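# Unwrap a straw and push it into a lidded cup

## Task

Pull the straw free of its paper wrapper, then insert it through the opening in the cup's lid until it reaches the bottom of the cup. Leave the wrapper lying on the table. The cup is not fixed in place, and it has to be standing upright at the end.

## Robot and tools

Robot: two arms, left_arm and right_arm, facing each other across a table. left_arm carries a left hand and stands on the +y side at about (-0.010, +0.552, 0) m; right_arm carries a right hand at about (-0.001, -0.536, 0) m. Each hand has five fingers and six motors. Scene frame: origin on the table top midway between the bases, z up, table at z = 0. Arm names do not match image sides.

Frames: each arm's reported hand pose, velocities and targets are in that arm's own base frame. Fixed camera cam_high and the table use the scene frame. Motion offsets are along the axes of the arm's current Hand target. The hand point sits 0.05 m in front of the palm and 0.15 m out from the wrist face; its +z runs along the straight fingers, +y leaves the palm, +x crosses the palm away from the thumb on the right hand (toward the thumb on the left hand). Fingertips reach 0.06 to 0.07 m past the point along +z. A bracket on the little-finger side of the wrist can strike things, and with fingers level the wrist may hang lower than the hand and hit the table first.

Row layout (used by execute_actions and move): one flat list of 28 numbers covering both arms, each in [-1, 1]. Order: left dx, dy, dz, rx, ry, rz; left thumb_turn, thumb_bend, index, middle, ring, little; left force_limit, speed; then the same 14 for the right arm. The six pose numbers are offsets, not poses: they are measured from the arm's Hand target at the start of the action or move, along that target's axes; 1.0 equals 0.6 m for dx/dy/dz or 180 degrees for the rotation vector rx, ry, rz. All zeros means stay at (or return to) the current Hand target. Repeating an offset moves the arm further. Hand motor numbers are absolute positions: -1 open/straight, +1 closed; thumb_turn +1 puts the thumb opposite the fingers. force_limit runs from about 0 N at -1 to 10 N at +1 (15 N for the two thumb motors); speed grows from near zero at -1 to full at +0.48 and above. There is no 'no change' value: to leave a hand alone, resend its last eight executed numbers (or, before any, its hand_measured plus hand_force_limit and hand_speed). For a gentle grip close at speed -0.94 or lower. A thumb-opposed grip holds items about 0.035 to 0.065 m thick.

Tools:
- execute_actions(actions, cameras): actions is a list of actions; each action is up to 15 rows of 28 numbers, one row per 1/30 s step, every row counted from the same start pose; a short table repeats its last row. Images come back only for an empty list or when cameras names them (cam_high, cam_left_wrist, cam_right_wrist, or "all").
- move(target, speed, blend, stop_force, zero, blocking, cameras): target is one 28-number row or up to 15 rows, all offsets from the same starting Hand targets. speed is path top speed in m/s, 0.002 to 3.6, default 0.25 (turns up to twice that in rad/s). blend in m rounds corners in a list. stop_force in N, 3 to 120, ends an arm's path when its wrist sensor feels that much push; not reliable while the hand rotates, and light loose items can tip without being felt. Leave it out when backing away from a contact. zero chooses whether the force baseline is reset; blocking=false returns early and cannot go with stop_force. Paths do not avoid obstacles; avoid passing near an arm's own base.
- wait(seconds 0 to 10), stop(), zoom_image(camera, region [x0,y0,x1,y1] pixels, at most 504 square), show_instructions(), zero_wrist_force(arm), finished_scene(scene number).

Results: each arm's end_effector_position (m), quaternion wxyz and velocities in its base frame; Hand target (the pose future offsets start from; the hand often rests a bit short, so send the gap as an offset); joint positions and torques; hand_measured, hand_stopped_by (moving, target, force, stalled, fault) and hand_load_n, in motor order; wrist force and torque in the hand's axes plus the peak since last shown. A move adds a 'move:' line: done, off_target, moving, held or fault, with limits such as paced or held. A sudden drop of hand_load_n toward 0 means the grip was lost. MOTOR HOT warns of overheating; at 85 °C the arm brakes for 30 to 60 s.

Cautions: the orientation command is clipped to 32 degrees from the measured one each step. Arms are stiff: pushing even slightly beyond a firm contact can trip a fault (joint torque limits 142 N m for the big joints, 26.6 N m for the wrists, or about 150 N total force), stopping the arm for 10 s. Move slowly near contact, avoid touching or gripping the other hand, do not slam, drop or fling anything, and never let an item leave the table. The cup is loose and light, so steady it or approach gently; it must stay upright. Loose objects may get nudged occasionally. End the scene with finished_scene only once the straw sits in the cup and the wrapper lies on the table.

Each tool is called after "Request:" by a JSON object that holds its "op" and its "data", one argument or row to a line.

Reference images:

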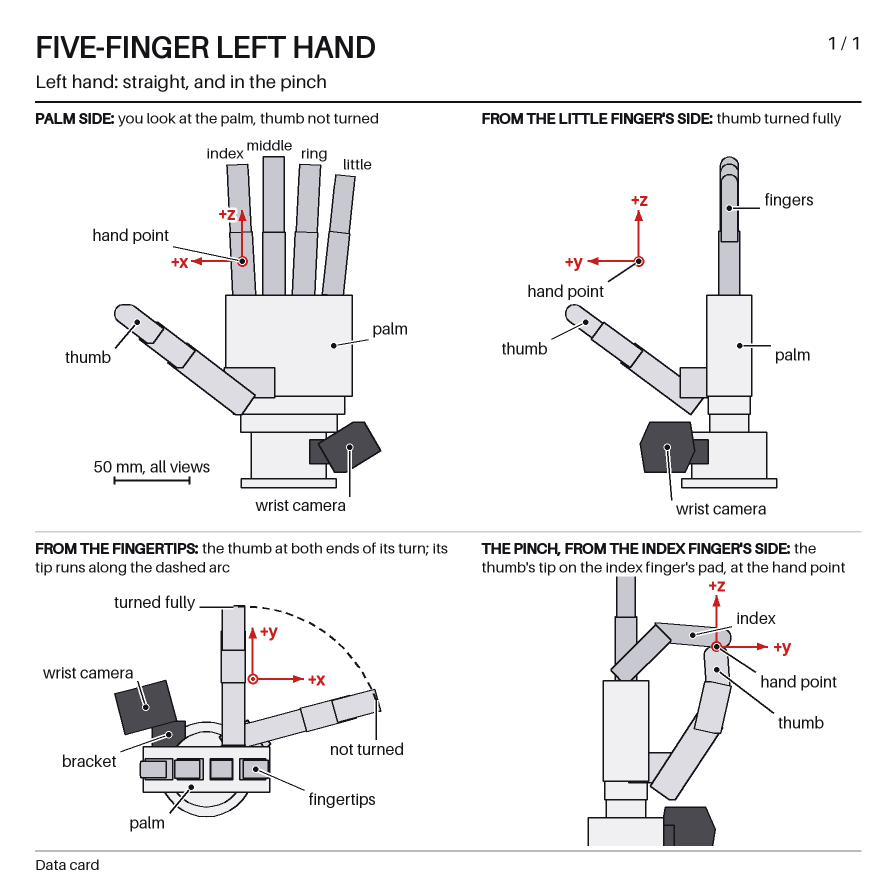

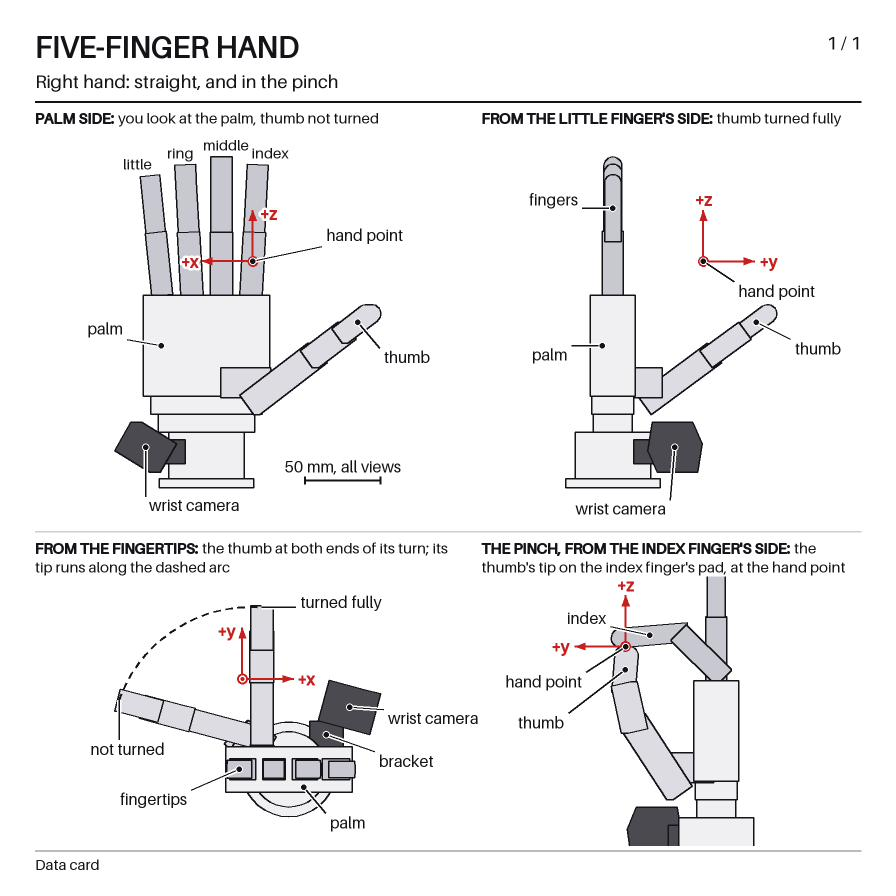

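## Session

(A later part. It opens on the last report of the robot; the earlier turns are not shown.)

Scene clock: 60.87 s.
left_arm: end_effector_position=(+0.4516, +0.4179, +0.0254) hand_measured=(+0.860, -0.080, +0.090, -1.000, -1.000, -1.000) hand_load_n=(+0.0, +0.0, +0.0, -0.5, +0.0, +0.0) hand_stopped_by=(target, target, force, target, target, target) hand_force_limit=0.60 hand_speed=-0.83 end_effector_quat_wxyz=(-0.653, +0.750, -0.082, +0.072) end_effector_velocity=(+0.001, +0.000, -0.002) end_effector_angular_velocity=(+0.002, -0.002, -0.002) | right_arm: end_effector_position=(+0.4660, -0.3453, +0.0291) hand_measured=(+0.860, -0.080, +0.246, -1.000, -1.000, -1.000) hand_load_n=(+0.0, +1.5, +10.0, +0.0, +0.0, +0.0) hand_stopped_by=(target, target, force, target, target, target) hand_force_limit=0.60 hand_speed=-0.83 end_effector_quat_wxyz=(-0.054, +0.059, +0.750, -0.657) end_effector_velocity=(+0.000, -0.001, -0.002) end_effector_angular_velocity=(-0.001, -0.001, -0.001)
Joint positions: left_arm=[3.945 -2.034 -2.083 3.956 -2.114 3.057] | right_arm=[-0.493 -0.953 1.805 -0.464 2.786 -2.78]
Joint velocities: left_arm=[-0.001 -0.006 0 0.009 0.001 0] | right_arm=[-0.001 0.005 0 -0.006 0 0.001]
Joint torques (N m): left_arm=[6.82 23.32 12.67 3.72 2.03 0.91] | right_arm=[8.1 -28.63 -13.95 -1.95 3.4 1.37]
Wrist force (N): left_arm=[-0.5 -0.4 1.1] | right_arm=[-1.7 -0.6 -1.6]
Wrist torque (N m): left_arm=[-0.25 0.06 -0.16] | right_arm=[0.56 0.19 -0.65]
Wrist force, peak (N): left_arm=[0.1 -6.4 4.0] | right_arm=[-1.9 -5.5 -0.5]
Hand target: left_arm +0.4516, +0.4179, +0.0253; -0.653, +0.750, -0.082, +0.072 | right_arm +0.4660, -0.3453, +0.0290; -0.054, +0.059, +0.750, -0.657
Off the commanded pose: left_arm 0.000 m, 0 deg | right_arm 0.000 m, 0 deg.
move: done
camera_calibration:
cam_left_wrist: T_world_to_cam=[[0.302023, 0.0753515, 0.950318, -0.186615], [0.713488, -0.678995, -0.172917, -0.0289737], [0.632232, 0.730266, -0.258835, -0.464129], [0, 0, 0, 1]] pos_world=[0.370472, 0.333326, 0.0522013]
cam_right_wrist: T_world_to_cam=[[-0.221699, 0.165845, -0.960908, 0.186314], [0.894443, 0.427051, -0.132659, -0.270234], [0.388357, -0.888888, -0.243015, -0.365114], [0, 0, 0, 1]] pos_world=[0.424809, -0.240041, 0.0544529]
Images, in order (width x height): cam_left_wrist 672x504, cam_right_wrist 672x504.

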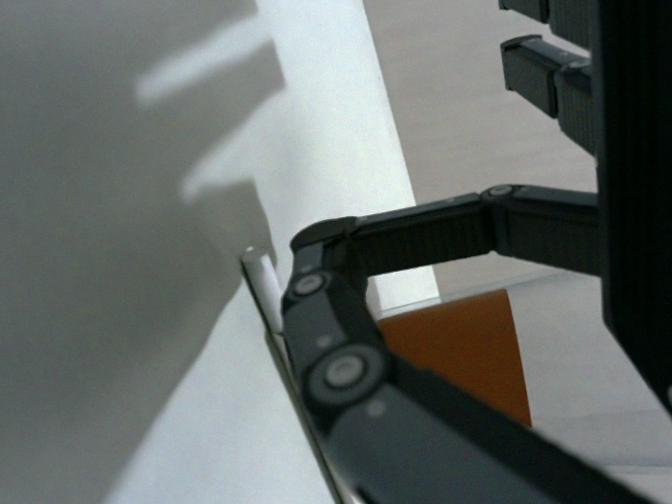

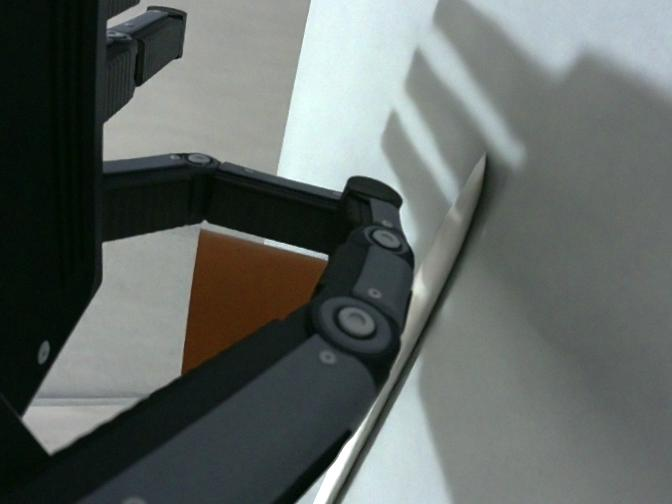

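Request:
{"op": "move", "data": {
  "target": [
    [0,0,0,0,0,0,0.86,-0.08,-0.1,-1,-1,-1,0.3,-0.5,0,0,0,0,0,0,0.86,-0.03,-0.05,-1,-1,-1,0.3,-0.5],
    [0,0,0,0,0,0,0.86,-0.08,-0.1,-1,-1,-1,0.3,-0.5,0.0267,0.0033,-0.0231,0,0,0,0.86,-0.03,-0.05,-1,-1,-1,0.3,-0.5]
  ],
  "speed": 0.05,
  "cameras": ["cam_left_wrist","cam_right_wrist"]
}}

Request:
{"op": "zoom_image", "data": {
  "camera": "cam_right_wrist",
  "region": [240, 60, 520, 320]
}}

Scene clock: 64.70 s.
left_arm: end_effector_position=(+0.4516, +0.4179, +0.0253) hand_measured=(+0.860, -0.080, -0.100, -1.000, -1.000, -1.000) hand_load_n=(+0.0, +0.0, +0.0, +0.0, +0.0, +0.0) hand_stopped_by=(target, target, target, target, target, target) hand_force_limit=0.30 hand_speed=-0.50 end_effector_quat_wxyz=(-0.653, +0.750, -0.082, +0.072) | right_arm: end_effector_position=(+0.4525, -0.3289, +0.0290) hand_measured=(+0.860, -0.030, -0.050, -1.000, -1.000, -1.000) hand_load_n=(+0.0, +0.0, +0.0, +0.0, +0.0, +0.0) hand_stopped_by=(target, target, target, target, target, target) hand_force_limit=0.30 hand_speed=-0.50 end_effector_quat_wxyz=(-0.054, +0.059, +0.750, -0.657)
Joint positions: left_arm=[3.945 -2.035 -2.083 3.956 -2.114 3.057] | right_arm=[-0.475 -0.976 1.853 -0.47 2.803 -2.76]
Joint torques (N m): left_arm=[6.33 23.54 6.86 3.38 1.61 -0.12] | right_arm=[-10.58 -25.96 -18.66 -0.48 -1.58 -1.19]
Wrist force (N): left_arm=[-0.6 -0.2 1.2] | right_arm=[-1.9 -0.3 -1.7]
Wrist torque (N m): left_arm=[-0.23 0.08 -0.18] | right_arm=[0.60 0.20 -0.74]
Wrist force, peak (N): left_arm=[-0.3 -0.4 1.7] | right_arm=[-1.9 -0.7 -1.7]
Hand target: left_arm +0.4516, +0.4179, +0.0253; -0.653, +0.750, -0.082, +0.072 | right_arm +0.4525, -0.3289, +0.0289; -0.054, +0.059, +0.750, -0.657
Off the commanded pose: left_arm 0.000 m, 0 deg | right_arm 0.000 m, 0 deg.
move: done
camera_calibration:
cam_left_wrist: T_world_to_cam=[[0.301956, 0.0754168, 0.950334, -0.18648], [0.713517, -0.678988, -0.172827, -0.0290055], [0.632231, 0.730265, -0.258836, -0.464018], [0, 0, 0, 1]] pos_world=[0.370372, 0.333226, 0.0521014]
cam_right_wrist: T_world_to_cam=[[-0.221362, 0.165594, -0.961029, 0.180317], [0.894511, 0.426969, -0.13247, -0.265233], [0.388394, -0.888975, -0.24264, -0.345374], [0, 0, 0, 1]] pos_world=[0.411311, -0.223642, 0.0543528]
Images, in order (width x height): cam_left_wrist 672x504, cam_right_wrist 672x504.

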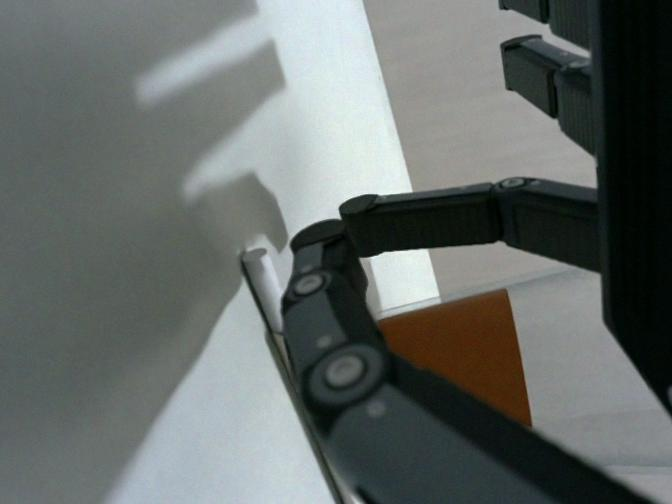

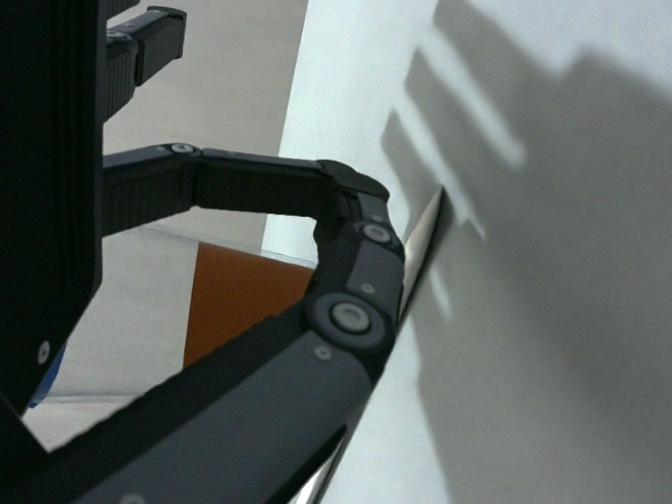

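Scaled by 1.800 from the camera's 672x504 image, which has a finer 960x720 frame.

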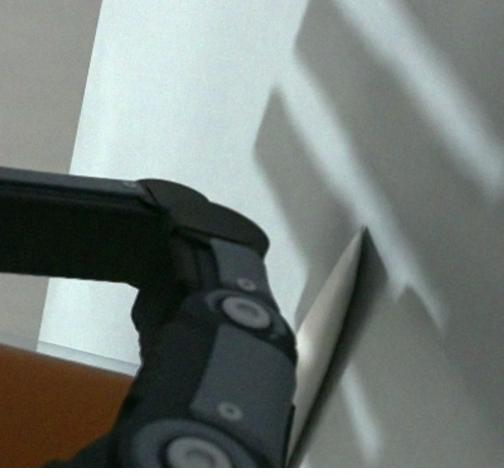

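Request:
{"op": "move", "data": {
  "target": [
    [0,0,0,0,0,0,0.86,-0.08,-0.1,-1,-1,-1,0.3,-0.5,0,0.015,0,0,0,0,0.86,-0.03,-0.05,-1,-1,-1,0.3,-0.5],
    [0,0,0,0,0,0,0.86,-0.08,-0.1,-1,-1,-1,0.3,-0.5,0,0.036,0.0035,0,0,0,0.86,-0.03,-0.05,-1,-1,-1,0.3,-0.5]
  ],
  "speed": [0.04,0.01],
  "stop_force": 3
}}

Request:
{"op": "move", "data": {
  "target": [0,0,0,0,0,0,0.86,-0.08,-0.1,-1,-1,-1,0.3,-0.5,0,0,0,0,0,0,0.86,-0.03,0.7,-1,-1,-1,0.6,-0.83],
  "cameras": ["cam_right_wrist"]
}}

Request:
{"op": "zoom_image", "data": {
  "camera": "cam_right_wrist",
  "region": [240, 60, 520, 320]
}}

Scene clock: 67.30 s.
left_arm: end_effector_position=(+0.4516, +0.4179, +0.0253) hand_measured=(+0.860, -0.080, -0.100, -1.000, -1.000, -1.000) hand_load_n=(+0.0, +0.0, +0.0, +0.0, +0.0, +0.0) hand_stopped_by=(target, target, target, target, target, target) hand_force_limit=0.30 hand_speed=-0.50 end_effector_quat_wxyz=(-0.653, +0.750, -0.082, +0.072) | right_arm: end_effector_position=(+0.4525, -0.3282, +0.0071) hand_measured=(+0.860, -0.030, -0.050, -1.000, -1.000, -1.000) hand_load_n=(+0.0, +0.0, +0.5, +0.0, +0.0, +0.0) hand_stopped_by=(target, target, target, target, target, target) hand_force_limit=0.30 hand_speed=-0.50 end_effector_quat_wxyz=(-0.054, +0.059, +0.750, -0.657)
Joint positions: left_arm=[3.945 -2.035 -2.083 3.956 -2.114 3.057] | right_arm=[-0.473 -0.934 1.858 -0.516 2.804 -2.758]
Joint torques (N m): left_arm=[6.73 25.83 13.31 3.14 0.81 0.15] | right_arm=[-10.39 -49.05 -5.11 2.9 -1.56 -0.87]
Wrist force (N): left_arm=[-0.4 -0.4 1.3] | right_arm=[-1.1 -5.0 -3.5]
Wrist torque (N m): left_arm=[-0.27 0.05 -0.16] | right_arm=[0.55 0.19 -0.67]
Wrist force, peak (N): left_arm=[-0.9 -0.7 1.4] | right_arm=[-0.7 -6.0 -3.4]
Hand target: left_arm +0.4516, +0.4179, +0.0253; -0.653, +0.750, -0.082, +0.072 | right_arm +0.4525, -0.3282, +0.0071; -0.054, +0.059, +0.750, -0.657
Off the commanded pose: left_arm 0.000 m, 0 deg | right_arm 0.000 m, 0 deg.
move: contact (right_arm)

Scene clock: 67.80 s.
left_arm: end_effector_position=(+0.4516, +0.4179, +0.0253) hand_measured=(+0.860, -0.080, -0.100, -1.000, -1.000, -1.000) hand_load_n=(+0.0, +0.0, +0.0, +0.0, +0.0, +0.0) hand_stopped_by=(target, target, target, target, target, target) hand_force_limit=0.30 hand_speed=-0.50 end_effector_quat_wxyz=(-0.653, +0.750, -0.082, +0.072) | right_arm: end_effector_position=(+0.4525, -0.3282, +0.0071) hand_measured=(+0.860, -0.030, -0.038, -1.000, -1.000, -1.000) hand_load_n=(+0.0, +0.0, +8.0, +0.0, -0.5, +0.0) hand_stopped_by=(target, target, force, target, target, target) hand_force_limit=0.60 hand_speed=-0.83 end_effector_quat_wxyz=(-0.054, +0.059, +0.750, -0.657)
Joint positions: left_arm=[3.945 -2.035 -2.083 3.956 -2.114 3.057] | right_arm=[-0.473 -0.934 1.858 -0.515 2.804 -2.758]
Joint torques (N m): left_arm=[5.92 26.16 14.6 3.09 0.59 0.28] | right_arm=[-5.85 -49.09 -6.25 2.87 -1.44 -0.24]
Wrist force (N): left_arm=[-0.3 -0.3 1.3] | right_arm=[-1.6 -7.2 1.8]
Wrist torque (N m): left_arm=[-0.26 0.04 -0.16] | right_arm=[0.55 0.15 -0.67]
Wrist force, peak (N): left_arm=[-0.6 -0.2 1.5] | right_arm=[-1.9 -8.8 2.2]
Hand target: left_arm +0.4516, +0.4179, +0.0253; -0.653, +0.750, -0.082, +0.072 | right_arm +0.4525, -0.3282, +0.0071; -0.054, +0.059, +0.750, -0.657
Off the commanded pose: left_arm 0.000 m, 0 deg | right_arm 0.000 m, 0 deg.
move: done
camera_calibration:
cam_right_wrist: T_world_to_cam=[[-0.221699, 0.165845, -0.960908, 0.159345], [0.894443, 0.427051, -0.132659, -0.26838], [0.388357, -0.888888, -0.243015, -0.350018], [0, 0, 0, 1]] pos_world=[0.411309, -0.222941, 0.0324529]
Images, in order (width x height): cam_right_wrist 672x504.

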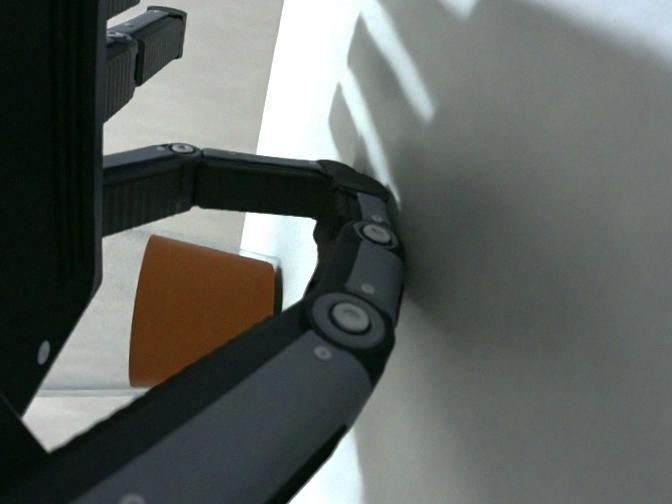

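Scaled by 1.800 from the camera's 672x504 image, which has a finer 960x720 frame.

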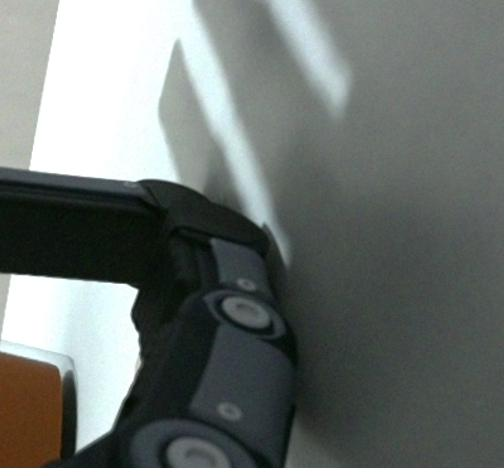

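Request:
{"op": "move", "data": {
  "target": [0,0,0,0,0,0,0.86,-0.08,-0.1,-1,-1,-1,0.3,-0.5,0,-0.005,0,0,0,0,0.86,-0.03,0.72,-1,-1,-1,0.6,-0.83]
}}

Request:
{"op": "move", "data": {
  "target": [0,0,0,0,0,0,0.86,-0.08,-0.1,-1,-1,-1,0.3,-0.5,0,0,0,0,0,0,0.86,-0.03,0.75,-1,-1,-1,0.65,-0.83],
  "cameras": ["cam_right_wrist"]
}}

Request:
{"op": "zoom_image", "data": {
  "camera": "cam_right_wrist",
  "region": [240, 60, 520, 320]
}}

Scene clock: 68.67 s.
left_arm: end_effector_position=(+0.4516, +0.4179, +0.0253) hand_measured=(+0.860, -0.080, -0.100, -1.000, -1.000, -1.000) hand_load_n=(+0.0, +0.0, +0.0, +0.0, +0.0, +0.0) hand_stopped_by=(target, target, target, target, target, target) hand_force_limit=0.30 hand_speed=-0.50 end_effector_quat_wxyz=(-0.653, +0.750, -0.082, +0.072) | right_arm: end_effector_position=(+0.4525, -0.3286, +0.0102) hand_measured=(+0.860, -0.030, -0.024, -1.000, -1.000, -1.000) hand_load_n=(+0.0, +0.0, +0.0, +0.0, +0.0, +0.0) hand_stopped_by=(target, target, force, target, target, target) hand_force_limit=0.60 hand_speed=-0.83 end_effector_quat_wxyz=(-0.054, +0.059, +0.750, -0.657)
Joint positions: left_arm=[3.945 -2.035 -2.083 3.956 -2.114 3.057] | right_arm=[-0.474 -0.94 1.857 -0.51 2.803 -2.759]
Joint torques (N m): left_arm=[6.3 26.87 16.66 3.01 0.32 0.4] | right_arm=[-10.61 -42.74 -18.29 1.63 -1.55 -1.04]
Wrist force (N): left_arm=[-0.4 -0.6 1.3] | right_arm=[-1.6 -0.7 -1.6]
Wrist torque (N m): left_arm=[-0.29 0.05 -0.16] | right_arm=[0.54 0.17 -0.63]
Wrist force, peak (N): left_arm=[-0.1 -0.7 1.6] | right_arm=[-1.9 -10.5 2.2]
Hand target: left_arm +0.4516, +0.4179, +0.0253; -0.653, +0.750, -0.082, +0.072 | right_arm +0.4525, -0.3286, +0.0101; -0.054, +0.059, +0.750, -0.657
Off the commanded pose: left_arm 0.000 m, 0 deg | right_arm 0.000 m, 0 deg.
move: done

Scene clock: 69.30 s.
left_arm: end_effector_position=(+0.4516, +0.4179, +0.0253) hand_measured=(+0.860, -0.080, -0.100, -1.000, -1.000, -1.000) hand_load_n=(+0.0, +0.0, +0.0, +0.0, +0.0, +0.0) hand_stopped_by=(target, target, target, target, target, target) hand_force_limit=0.30 hand_speed=-0.50 end_effector_quat_wxyz=(-0.653, +0.750, -0.082, +0.072) | right_arm: end_effector_position=(+0.4525, -0.3286, +0.0102) hand_measured=(+0.860, -0.030, +0.146, -1.000, -1.000, -1.000) hand_load_n=(+0.0, +0.0, +5.5, -0.5, +0.0, +0.0) hand_stopped_by=(target, target, force, target, target, target) hand_force_limit=0.65 hand_speed=-0.83 end_effector_quat_wxyz=(-0.054, +0.059, +0.750, -0.657)
Joint positions: left_arm=[3.945 -2.035 -2.083 3.956 -2.114 3.057] | right_arm=[-0.474 -0.94 1.857 -0.51 2.803 -2.759]
Joint torques (N m): left_arm=[6.24 26.9 17.61 3.07 0.16 0.46] | right_arm=[-8.15 -27.03 -14.5 -1.44 -0.78 0.01]
Wrist force (N): left_arm=[-0.4 -0.2 1.4] | right_arm=[-1.5 -8.1 0.7]
Wrist torque (N m): left_arm=[-0.24 0.06 -0.18] | right_arm=[0.48 0.18 -0.67]
Wrist force, peak (N): left_arm=[-0.5 -0.3 1.6] | right_arm=[-1.6 -8.4 0.9]
Hand target: left_arm +0.4516, +0.4179, +0.0253; -0.653, +0.750, -0.082, +0.072 | right_arm +0.4525, -0.3286, +0.0101; -0.054, +0.059, +0.750, -0.657
Off the commanded pose: left_arm 0.000 m, 0 deg | right_arm 0.000 m, 0 deg.
move: done
camera_calibration:
cam_right_wrist: T_world_to_cam=[[-0.221576, 0.165801, -0.960944, 0.162309], [0.89447, 0.427023, -0.13257, -0.26773], [0.388366, -0.88891, -0.242922, -0.349593], [0, 0, 0, 1]] pos_world=[0.41121, -0.223341, 0.0355529]
Images, in order (width x height): cam_right_wrist 672x504.

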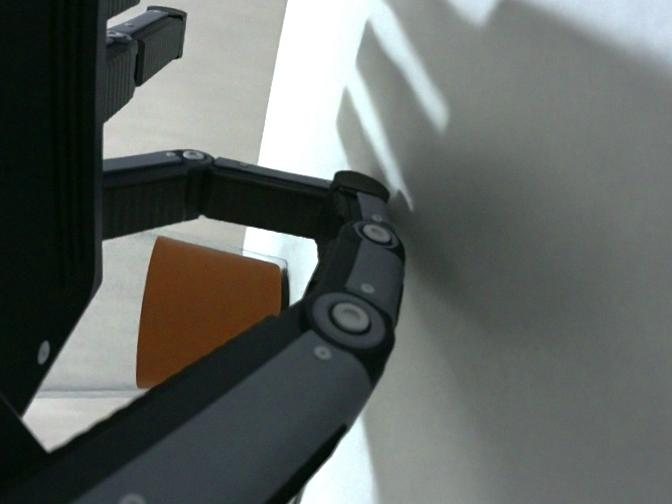

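Scaled by 1.800 from the camera's 672x504 image, which has a finer 960x720 frame.

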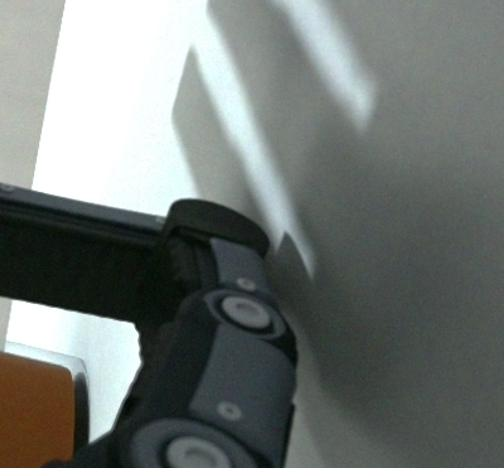

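Request:
{"op": "move", "data": {
  "target": [0,0,0,0,0,0,0.86,-0.08,-0.1,-1,-1,-1,0.3,-0.5,0,-0.003,0,0,0,0,0.86,-0.03,0.78,-1,-1,-1,0.8,-0.83],
  "cameras": ["cam_right_wrist"]
}}

Request:
{"op": "move", "data": {
  "target": [0,0,0,0,0,0,0.86,-0.08,-0.1,-1,-1,-1,0.3,-0.5,0,-0.033,0,0,0,0,0.86,-0.03,0.78,-1,-1,-1,0.8,-0.83],
  "speed": 0.02,
  "cameras": ["cam_right_wrist"]
}}

Request:
{"op": "zoom_image", "data": {
  "camera": "cam_right_wrist",
  "region": [240, 60, 520, 320]
}}

Scene clock: 70.23 s.
left_arm: end_effector_position=(+0.4516, +0.4179, +0.0253) hand_measured=(+0.860, -0.080, -0.100, -1.000, -1.000, -1.000) hand_load_n=(+0.0, +0.0, +0.0, +0.0, +0.0, +0.0) hand_stopped_by=(target, target, target, target, target, target) hand_force_limit=0.30 hand_speed=-0.50 end_effector_quat_wxyz=(-0.653, +0.750, -0.082, +0.072) | right_arm: end_effector_position=(+0.4524, -0.3288, +0.0119) hand_measured=(+0.860, -0.030, +0.158, -1.000, -1.000, -1.000) hand_load_n=(+0.0, +0.0, +0.0, +0.0, +0.0, +0.0) hand_stopped_by=(target, target, force, target, target, target) hand_force_limit=0.80 hand_speed=-0.83 end_effector_quat_wxyz=(-0.054, +0.059, +0.750, -0.657)
Joint positions: left_arm=[3.945 -2.035 -2.083 3.956 -2.114 3.057] | right_arm=[-0.475 -0.944 1.857 -0.507 2.803 -2.759]
Joint torques (N m): left_arm=[6.29 27.22 16.85 2.83 -0.2 0.66] | right_arm=[-11.24 -48.92 -18.18 2.08 -1.5 -1.22]
Wrist force (N): left_arm=[-0.4 -0.3 1.3] | right_arm=[-1.5 -0.6 -1.7]
Wrist torque (N m): left_arm=[-0.27 0.05 -0.16] | right_arm=[0.55 0.15 -0.63]
Wrist force, peak (N): left_arm=[-0.6 -0.4 1.6] | right_arm=[-1.6 -11.7 2.1]
Hand target: left_arm +0.4516, +0.4179, +0.0253; -0.653, +0.750, -0.082, +0.072 | right_arm +0.4524, -0.3288, +0.0119; -0.054, +0.059, +0.750, -0.657
Off the commanded pose: left_arm 0.000 m, 0 deg | right_arm 0.000 m, 0 deg.
move: done
camera_calibration:
cam_right_wrist: T_world_to_cam=[[-0.221706, 0.16586, -0.960904, 0.16404], [0.894427, 0.42709, -0.132648, -0.267383], [0.388391, -0.888867, -0.243037, -0.349354], [0, 0, 0, 1]] pos_world=[0.411209, -0.223541, 0.037253]
Images, in order (width x height): cam_right_wrist 672x504.

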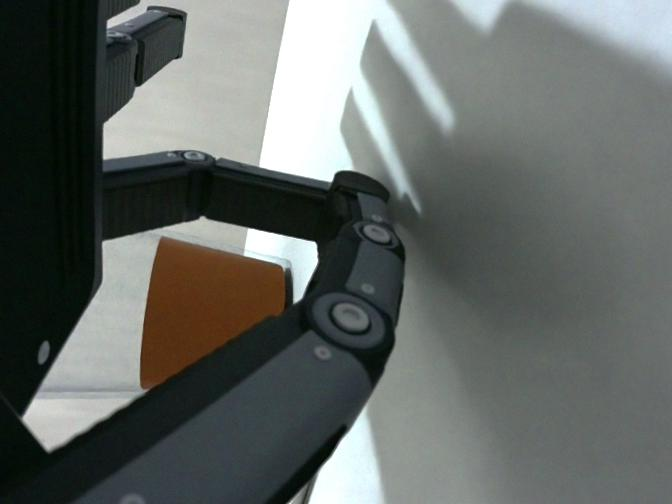

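Scene clock: 71.47 s.
left_arm: end_effector_position=(+0.4516, +0.4179, +0.0253) hand_measured=(+0.860, -0.080, -0.100, -1.000, -1.000, -1.000) hand_load_n=(+0.0, +0.5, +0.0, +0.0, +0.0, +0.0) hand_stopped_by=(target, target, target, target, target, target) hand_force_limit=0.30 hand_speed=-0.50 end_effector_quat_wxyz=(-0.653, +0.750, -0.082, +0.072) | right_arm: end_effector_position=(+0.4521, -0.3314, +0.0317) hand_measured=(+0.860, -0.030, +0.158, -1.000, -1.000, -1.000) hand_load_n=(+0.0, +0.0, +0.0, +0.0, +0.0, +0.0) hand_stopped_by=(target, target, force, target, target, target) hand_force_limit=0.80 hand_speed=-0.83 end_effector_quat_wxyz=(-0.054, +0.059, +0.750, -0.657)
Joint positions: left_arm=[3.945 -2.035 -2.083 3.956 -2.114 3.057] | right_arm=[-0.48 -0.983 1.853 -0.47 2.797 -2.766]
Joint torques (N m): left_arm=[6.41 28.63 16.59 2.84 -0.61 0.8] | right_arm=[-4.7 -27.15 -15.49 -1.4 -0.86 0.33]
Wrist force (N): left_arm=[-0.3 -0.4 1.3] | right_arm=[-1.5 -0.5 -1.6]
Wrist torque (N m): left_arm=[-0.26 0.03 -0.15] | right_arm=[0.58 0.16 -0.63]
Wrist force, peak (N): left_arm=[-0.7 -0.4 1.6] | right_arm=[-1.9 -0.8 -1.8]
Hand target: left_arm +0.4516, +0.4179, +0.0253; -0.653, +0.750, -0.082, +0.072 | right_arm +0.4521, -0.3314, +0.0315; -0.054, +0.059, +0.750, -0.657
Off the commanded pose: left_arm 0.000 m, 0 deg | right_arm 0.000 m, 0 deg.
move: done
camera_calibration:
cam_right_wrist: T_world_to_cam=[[-0.221706, 0.16586, -0.960904, 0.183409], [0.894427, 0.42709, -0.132648, -0.263288], [0.388391, -0.888867, -0.243037, -0.346698], [0, 0, 0, 1]] pos_world=[0.410809, -0.226141, 0.057053]
Images, in order (width x height): cam_right_wrist 672x504.

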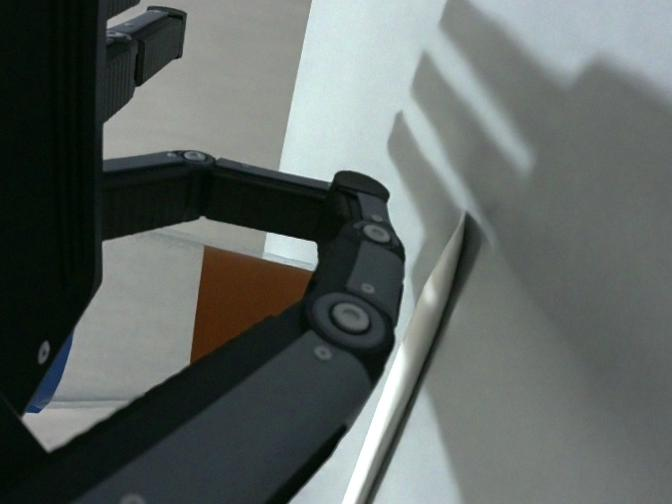

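Scaled by 1.800 from the camera's 672x504 image, which has a finer 960x720 frame.

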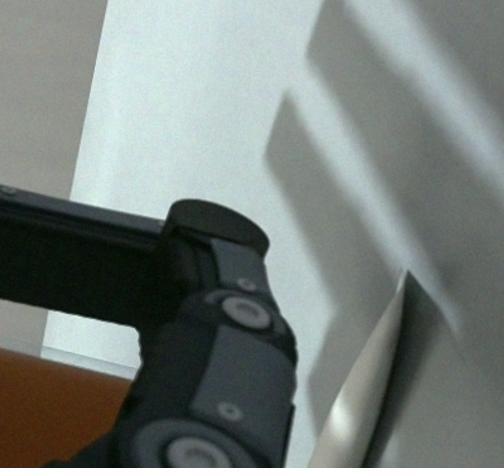

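Request:
{"op": "move", "data": {
  "target": [
    [0,0,0,0,0,0,0.86,-0.08,-0.1,-1,-1,-1,0.3,-0.5,0,0,0,0,0,0,0.86,-0.15,0,-1,-1,-1,0.3,-0.5],
    [0,0,0,0,0,0,0.86,-0.08,-0.1,-1,-1,-1,0.3,-0.5,0,0.0018,-0.0132,0,0,0,0.86,-0.15,0,-1,-1,-1,0.3,-0.5],
    [0,0,0,0,0,0,0.86,-0.08,-0.1,-1,-1,-1,0.3,-0.5,0,0.0315,-0.009,0,0,0,0.86,-0.15,0,-1,-1,-1,0.3,-0.5]
  ],
  "speed": 0.03,
  "cameras": ["cam_right_wrist"]
}}

Request:
{"op": "move", "data": {
  "target": [0,0,0,0,0,0,0.86,-0.08,-0.1,-1,-1,-1,0.3,-0.5,0,0,0,0,0,0,0.86,-0.15,0.7,-1,-1,-1,0.75,-0.83],
  "cameras": ["cam_right_wrist"]
}}

Request:
{"op": "move", "data": {
  "target": [0,0,0,0,0,0,0.86,-0.08,-0.1,-1,-1,-1,0.3,-0.5,0,-0.033,-0.005,0,0,0,0.86,-0.15,0.7,-1,-1,-1,0.75,-0.83],
  "speed": 0.02,
  "cameras": ["cam_right_wrist"]
}}

Request:
{"op": "zoom_image", "data": {
  "camera": "cam_right_wrist",
  "region": [240, 60, 520, 320]
}}

Scene clock: 74.00 s.
left_arm: end_effector_position=(+0.4516, +0.4179, +0.0253) hand_measured=(+0.860, -0.080, -0.100, -1.000, -1.000, -1.000) hand_load_n=(+0.0, +0.0, +0.0, +0.0, +0.0, +0.0) hand_stopped_by=(target, target, target, target, target, target) hand_force_limit=0.30 hand_speed=-0.50 end_effector_quat_wxyz=(-0.653, +0.750, -0.082, +0.072) | right_arm: end_effector_position=(+0.4533, -0.3236, +0.0133) hand_measured=(+0.860, -0.150, +0.000, -1.000, -1.000, -1.000) hand_load_n=(+0.0, +0.5, +0.0, +0.0, +0.0, +0.0) hand_stopped_by=(target, target, target, target, target, target) hand_force_limit=0.30 hand_speed=-0.50 end_effector_quat_wxyz=(-0.054, +0.059, +0.750, -0.657) end_effector_velocity=(-0.001, +0.001, +0.002) end_effector_angular_velocity=(+0.001, +0.003, +0.001)
Joint positions: left_arm=[3.945 -2.035 -2.083 3.956 -2.114 3.057] | right_arm=[-0.464 -0.944 1.854 -0.49 2.813 -2.746]
Joint velocities: left_arm=[within noise] | right_arm=[0.001 -0.004 0.001 0.006 0 -0.001]
Joint torques (N m): left_arm=[5.98 30.58 17.53 2.47 -1.5 1.11] | right_arm=[-10.24 -52.95 -7.51 2.43 -1.4 -1.56]
Wrist force (N): left_arm=[-0.5 -0.1 1.3] | right_arm=[-1.6 -0.6 -1.7]
Wrist torque (N m): left_arm=[-0.24 0.07 -0.17] | right_arm=[0.54 0.17 -0.69]
Wrist force, peak (N): left_arm=[-0.7 -0.1 1.6] | right_arm=[-1.8 -0.4 -2.1]
Hand target: left_arm +0.4516, +0.4179, +0.0253; -0.653, +0.750, -0.082, +0.072 | right_arm +0.4533, -0.3236, +0.0135; -0.054, +0.059, +0.750, -0.657
Off the commanded pose: left_arm 0.000 m, 0 deg | right_arm 0.000 m, 0 deg.
move: done
camera_calibration:
cam_right_wrist: T_world_to_cam=[[-0.221699, 0.165845, -0.960908, 0.164695], [0.894443, 0.427051, -0.132659, -0.270148], [0.388357, -0.888888, -0.243015, -0.344694], [0, 0, 0, 1]] pos_world=[0.412009, -0.218341, 0.0386529]
Images, in order (width x height): cam_right_wrist 672x504.

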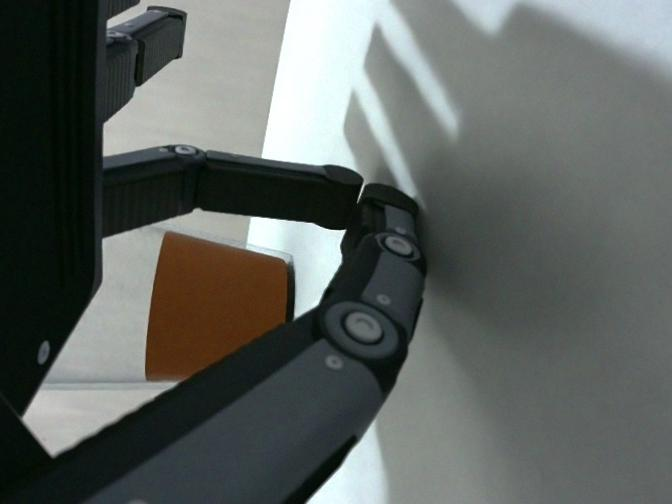

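Scene clock: 74.80 s.
left_arm: end_effector_position=(+0.4516, +0.4179, +0.0253) hand_measured=(+0.860, -0.080, -0.100, -1.000, -1.000, -1.000) hand_load_n=(+0.0, +0.0, +0.0, +0.0, +0.0, +0.0) hand_stopped_by=(target, target, target, target, target, target) hand_force_limit=0.30 hand_speed=-0.50 end_effector_quat_wxyz=(-0.653, +0.750, -0.082, +0.072) | right_arm: end_effector_position=(+0.4533, -0.3236, +0.0135) hand_measured=(+0.860, -0.152, +0.248, -1.000, -1.000, -1.000) hand_load_n=(-2.0, +4.0, +9.0, +0.0, +0.0, +0.0) hand_stopped_by=(target, target, force, target, target, target) hand_force_limit=0.75 hand_speed=-0.83 end_effector_quat_wxyz=(-0.054, +0.059, +0.750, -0.657)
Joint positions: left_arm=[3.945 -2.035 -2.083 3.956 -2.114 3.057] | right_arm=[-0.464 -0.944 1.854 -0.49 2.813 -2.746]
Joint torques (N m): left_arm=[6.1 30.95 16.85 2.41 -1.69 1.32] | right_arm=[-9.41 -50.63 -16.24 2.67 -1.22 0.84]
Wrist force (N): left_arm=[-0.5 -0.2 1.4] | right_arm=[-1.9 -1.6 -2.0]
Wrist torque (N m): left_arm=[-0.24 0.06 -0.17] | right_arm=[0.54 0.21 -0.71]
Wrist force, peak (N): left_arm=[-0.5 -0.3 1.7] | right_arm=[-1.5 -2.3 -1.9]
Hand target: left_arm +0.4516, +0.4179, +0.0253; -0.653, +0.750, -0.082, +0.072 | right_arm +0.4533, -0.3236, +0.0135; -0.054, +0.059, +0.750, -0.657
Off the commanded pose: left_arm 0.000 m, 0 deg | right_arm 0.000 m, 0 deg.
move: done
camera_calibration:
cam_right_wrist: T_world_to_cam=[[-0.221706, 0.16586, -0.960904, 0.164893], [0.894427, 0.42709, -0.132648, -0.270107], [0.388391, -0.888867, -0.243037, -0.344654], [0, 0, 0, 1]] pos_world=[0.412009, -0.218341, 0.038853]
Images, in order (width x height): cam_right_wrist 672x504.

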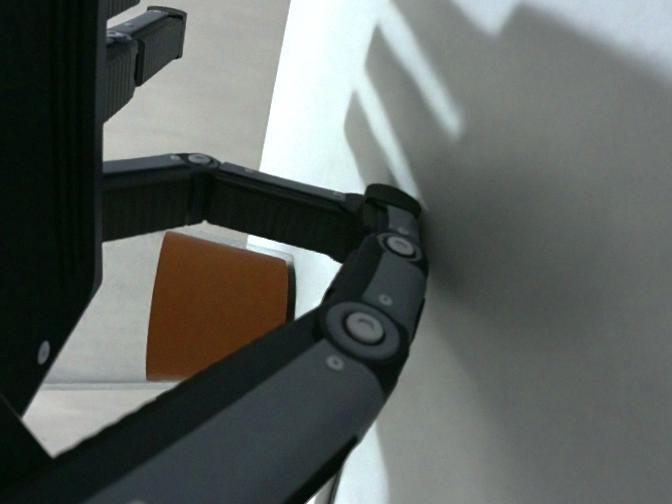

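Scene clock: 76.07 s.
left_arm: end_effector_position=(+0.4516, +0.4179, +0.0253) hand_measured=(+0.860, -0.080, -0.100, -1.000, -1.000, -1.000) hand_load_n=(+0.0, +0.0, +0.0, +0.0, +0.0, +0.0) hand_stopped_by=(target, target, target, target, target, target) hand_force_limit=0.30 hand_speed=-0.50 end_effector_quat_wxyz=(-0.653, +0.750, -0.082, +0.072) | right_arm: end_effector_position=(+0.4534, -0.3233, +0.0337) hand_measured=(+0.860, -0.150, +0.248, -1.000, -1.000, -1.000) hand_load_n=(+0.0, +1.5, +1.5, +0.0, +0.0, +0.0) hand_stopped_by=(target, target, force, target, target, target) hand_force_limit=0.75 hand_speed=-0.83 end_effector_quat_wxyz=(-0.054, +0.059, +0.750, -0.657)
Joint positions: left_arm=[3.945 -2.035 -2.083 3.956 -2.114 3.057] | right_arm=[-0.463 -0.982 1.848 -0.445 2.813 -2.745]
Joint torques (N m): left_arm=[5.59 31.6 17.36 2.22 -2.08 1.23] | right_arm=[9.93 -26.65 -14.42 -1.61 3.38 1.69]
Wrist force (N): left_arm=[-0.2 -0.3 1.1] | right_arm=[-1.6 -0.4 -1.7]
Wrist torque (N m): left_arm=[-0.25 0.00 -0.15] | right_arm=[0.58 0.16 -0.72]
Wrist force, peak (N): left_arm=[-0.5 -0.6 1.6] | right_arm=[-1.6 -1.8 -2.2]
Hand target: left_arm +0.4516, +0.4179, +0.0253; -0.653, +0.750, -0.082, +0.072 | right_arm +0.4534, -0.3233, +0.0335; -0.054, +0.059, +0.750, -0.657
Off the commanded pose: left_arm 0.000 m, 0 deg | right_arm 0.000 m, 0 deg.
move: done
camera_calibration:
cam_right_wrist: T_world_to_cam=[[-0.221699, 0.165845, -0.960908, 0.184292], [0.894443, 0.427051, -0.132659, -0.267749], [0.388357, -0.888888, -0.243015, -0.339547], [0, 0, 0, 1]] pos_world=[0.412209, -0.218041, 0.0590529]
Images, in order (width x height): cam_right_wrist 672x504.

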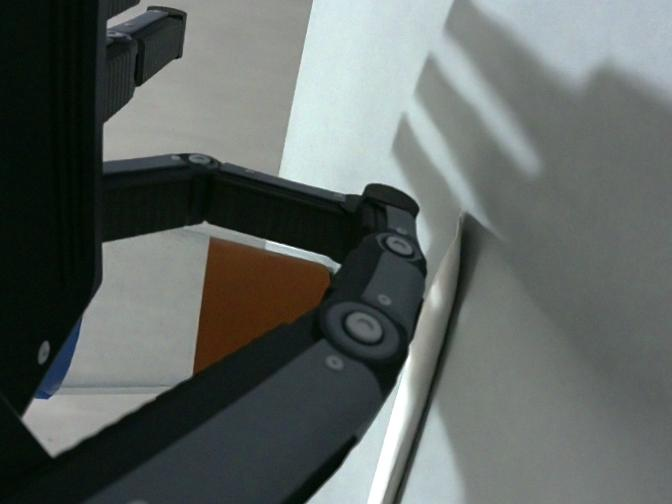

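Scaled by 1.800 from the camera's 672x504 image, which has a finer 960x720 frame.

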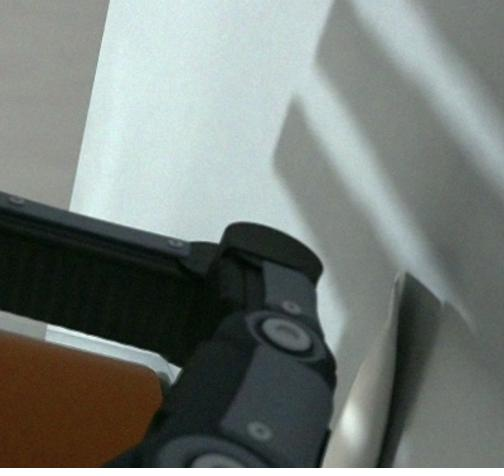

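Request:
{"op": "move", "data": {
  "target": [
    [0,0,0,0,0,0,0.86,-0.08,-0.1,-1,-1,-1,0.3,-0.5,0,0,0,0,0,0,0.86,-0.15,0,-1,-1,-1,0.3,-0.5],
    [0,0,0,0,0,0,0.86,-0.08,-0.1,-1,-1,-1,0.3,-0.5,-0.01,0.001,-0.008,0,0,0,0.86,-0.15,0,-1,-1,-1,0.3,-0.5],
    [0,0,0,0,0,0,0.86,-0.08,-0.1,-1,-1,-1,0.3,-0.5,-0.01,0.037,-0.003,0,0,0,0.86,-0.15,0,-1,-1,-1,0.3,-0.5]
  ],
  "speed": 0.03
}}

Request:
{"op": "move", "data": {
  "target": [0,0,0,0,0,0,0.86,-0.08,-0.1,-1,-1,-1,0.3,-0.5,0,0,0,0,0,0,0.86,-0.15,0.7,-1,-1,-1,0.85,-0.83],
  "cameras": ["cam_right_wrist"]
}}

Request:
{"op": "zoom_image", "data": {
  "camera": "cam_right_wrist",
  "region": [240, 60, 520, 320]
}}

Scene clock: 78.60 s.
left_arm: end_effector_position=(+0.4516, +0.4179, +0.0253) hand_measured=(+0.860, -0.080, -0.100, -1.000, -1.000, -1.000) hand_load_n=(+0.0, +0.0, +0.0, +0.0, +0.0, +0.0) hand_stopped_by=(target, target, target, target, target, target) hand_force_limit=0.30 hand_speed=-0.50 end_effector_quat_wxyz=(-0.653, +0.750, -0.082, +0.072) | right_arm: end_effector_position=(+0.4600, -0.3196, +0.0116) hand_measured=(+0.860, -0.150, +0.000, -1.000, -1.000, -1.000) hand_load_n=(-0.5, -2.0, +0.0, +0.0, +0.0, +0.0) hand_stopped_by=(target, target, target, target, target, target) hand_force_limit=0.30 hand_speed=-0.50 end_effector_quat_wxyz=(-0.054, +0.059, +0.750, -0.657) end_effector_velocity=(-0.001, +0.000, +0.001) end_effector_angular_velocity=(+0.001, +0.003, +0.000)
Joint positions: left_arm=[3.945 -2.035 -2.083 3.956 -2.114 3.057] | right_arm=[-0.449 -0.927 1.83 -0.465 2.826 -2.727]
Joint velocities: left_arm=[within noise] | right_arm=[0 -0.003 0.001 0.006 0 0]
Joint torques (N m): left_arm=[5.73 33.81 16.5 1.96 -2.21 1.36] | right_arm=[-11.3 -49.86 -5.7 2.81 -1.62 -1.5]
Wrist force (N): left_arm=[-0.3 -0.5 1.4] | right_arm=[-1.5 -3.2 -2.9]
Wrist torque (N m): left_arm=[-0.29 0.04 -0.16] | right_arm=[0.47 0.20 -0.75]
Wrist force, peak (N): left_arm=[-0.6 0.0 1.6] | right_arm=[-1.7 -4.8 -3.9]
Hand target: left_arm +0.4516, +0.4179, +0.0253; -0.653, +0.750, -0.082, +0.072 | right_arm +0.4600, -0.3196, +0.0117; -0.054, +0.059, +0.750, -0.657
Off the commanded pose: left_arm 0.000 m, 0 deg | right_arm 0.000 m, 0 deg.
move: done

Scene clock: 79.30 s.
left_arm: end_effector_position=(+0.4516, +0.4179, +0.0253) hand_measured=(+0.860, -0.080, -0.100, -1.000, -1.000, -1.000) hand_load_n=(+0.0, +0.0, +0.0, +0.0, +0.0, +0.0) hand_stopped_by=(target, target, target, target, target, target) hand_force_limit=0.30 hand_speed=-0.50 end_effector_quat_wxyz=(-0.653, +0.750, -0.082, +0.072) | right_arm: end_effector_position=(+0.4600, -0.3196, +0.0117) hand_measured=(+0.860, -0.150, +0.200, -1.000, -1.000, -1.000) hand_load_n=(-1.0, +0.0, +8.0, +0.0, +0.0, +0.0) hand_stopped_by=(target, target, force, target, target, target) hand_force_limit=0.85 hand_speed=-0.83 end_effector_quat_wxyz=(-0.054, +0.059, +0.750, -0.657)
Joint positions: left_arm=[3.945 -2.035 -2.083 3.956 -2.114 3.057] | right_arm=[-0.449 -0.928 1.83 -0.465 2.826 -2.727]
Joint torques (N m): left_arm=[4.93 34.28 17.26 1.93 -2.29 1.11] | right_arm=[-10.28 -50.25 -13.37 2.9 -1.44 0.51]
Wrist force (N): left_arm=[-0.6 0.0 1.2] | right_arm=[-2.2 -4.5 -1.4]
Wrist torque (N m): left_arm=[-0.22 0.08 -0.19] | right_arm=[0.50 0.19 -0.74]
Wrist force, peak (N): left_arm=[-0.6 -0.4 1.6] | right_arm=[-1.9 -5.3 -1.2]
Hand target: left_arm +0.4516, +0.4179, +0.0253; -0.653, +0.750, -0.082, +0.072 | right_arm +0.4600, -0.3196, +0.0117; -0.054, +0.059, +0.750, -0.657
Off the commanded pose: left_arm 0.000 m, 0 deg | right_arm 0.000 m, 0 deg.
move: done
camera_calibration:
cam_right_wrist: T_world_to_cam=[[-0.221699, 0.165845, -0.960908, 0.163979], [0.894443, 0.427051, -0.132659, -0.278062], [0.388357, -0.888888, -0.243015, -0.344129], [0, 0, 0, 1]] pos_world=[0.418709, -0.214341, 0.0370529]
Images, in order (width x height): cam_right_wrist 672x504.

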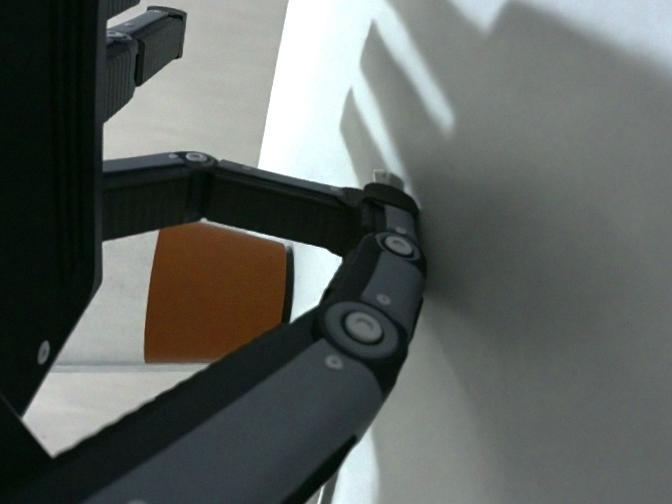

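Scaled by 1.800 from the camera's 672x504 image, which has a finer 960x720 frame.

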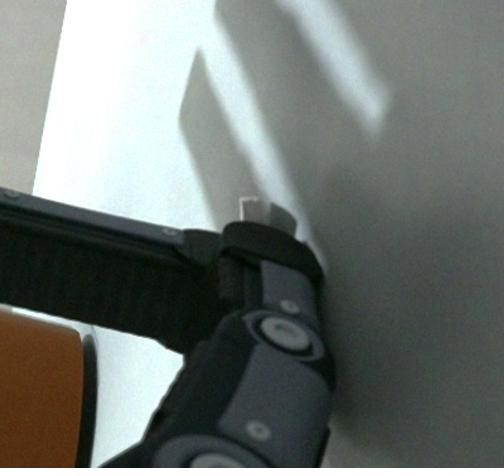

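Request:
{"op": "move", "data": {
  "target": [0,0,0,0,0,0,0.86,-0.08,-0.1,-1,-1,-1,0.3,-0.5,0,-0.033,-0.005,0,0,0,0.86,-0.15,0.7,-1,-1,-1,0.85,-0.83],
  "speed": 0.02,
  "cameras": ["cam_left_wrist","cam_right_wrist"]
}}

Request:
{"op": "zoom_image", "data": {
  "camera": "cam_right_wrist",
  "region": [240, 60, 520, 320]
}}

Scene clock: 80.73 s.
left_arm: end_effector_position=(+0.4516, +0.4179, +0.0253) hand_measured=(+0.860, -0.080, -0.100, -1.000, -1.000, -1.000) hand_load_n=(+0.0, +0.0, +0.0, +0.0, -0.5, +0.0) hand_stopped_by=(target, target, target, target, target, target) hand_force_limit=0.30 hand_speed=-0.50 end_effector_quat_wxyz=(-0.653, +0.750, -0.082, +0.072) | right_arm: end_effector_position=(+0.4601, -0.3192, +0.0319) hand_measured=(+0.860, -0.150, +0.202, -1.000, -1.000, -1.000) hand_load_n=(+0.0, +1.0, +2.0, +0.0, +0.0, +0.0) hand_stopped_by=(target, target, force, target, target, target) hand_force_limit=0.85 hand_speed=-0.83 end_effector_quat_wxyz=(-0.054, +0.059, +0.750, -0.657)
Joint positions: left_arm=[3.945 -2.035 -2.083 3.956 -2.114 3.057] | right_arm=[-0.448 -0.965 1.824 -0.42 2.827 -2.725]
Joint torques (N m): left_arm=[5.86 34.94 17.22 1.88 -2.24 1.25] | right_arm=[9.29 -27.88 -14.63 -1.68 3.35 1.63]
Wrist force (N): left_arm=[-0.3 -0.3 1.1] | right_arm=[-1.7 -0.5 -1.6]
Wrist torque (N m): left_arm=[-0.24 0.03 -0.16] | right_arm=[0.55 0.18 -0.74]
Wrist force, peak (N): left_arm=[-0.6 -0.5 1.7] | right_arm=[-1.8 -5.4 -1.1]
Hand target: left_arm +0.4516, +0.4179, +0.0253; -0.653, +0.750, -0.082, +0.072 | right_arm +0.4601, -0.3192, +0.0318; -0.054, +0.059, +0.750, -0.657
Off the commanded pose: left_arm 0.000 m, 0 deg | right_arm 0.000 m, 0 deg.
move: done
camera_calibration:
cam_left_wrist: T_world_to_cam=[[0.302023, 0.0753515, 0.950318, -0.186483], [0.713488, -0.678995, -0.172917, -0.0289876], [0.632232, 0.730266, -0.258835, -0.464019], [0, 0, 0, 1]] pos_world=[0.370372, 0.333226, 0.0521013]
cam_right_wrist: T_world_to_cam=[[-0.221699, 0.165845, -0.960908, 0.183368], [0.894443, 0.427051, -0.132659, -0.275732], [0.388357, -0.888888, -0.243015, -0.338942], [0, 0, 0, 1]] pos_world=[0.418909, -0.213941, 0.0572529]
Images, in order (width x height): cam_left_wrist 672x504, cam_right_wrist 672x504.

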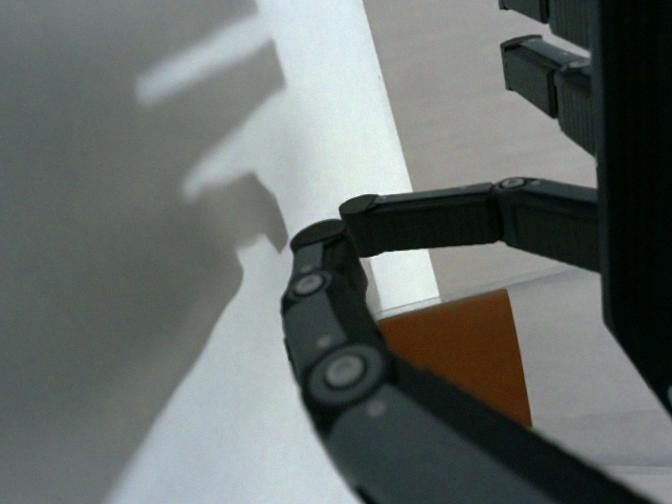

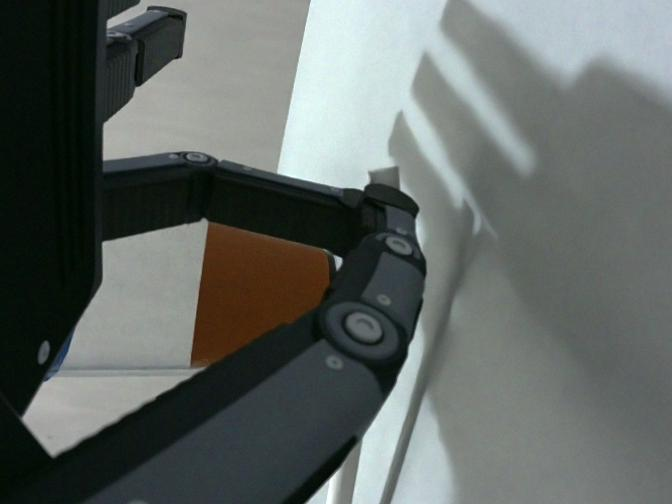

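Scaled by 1.800 from the camera's 672x504 image, which has a finer 960x720 frame.

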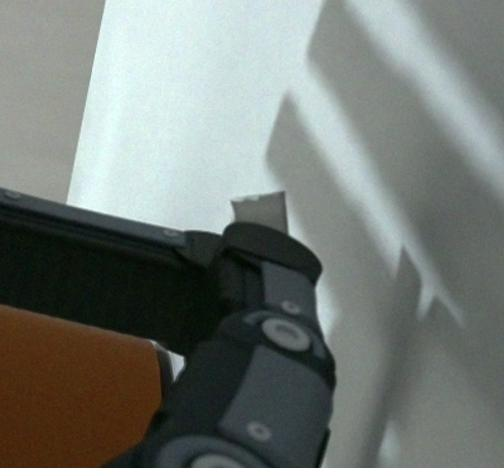

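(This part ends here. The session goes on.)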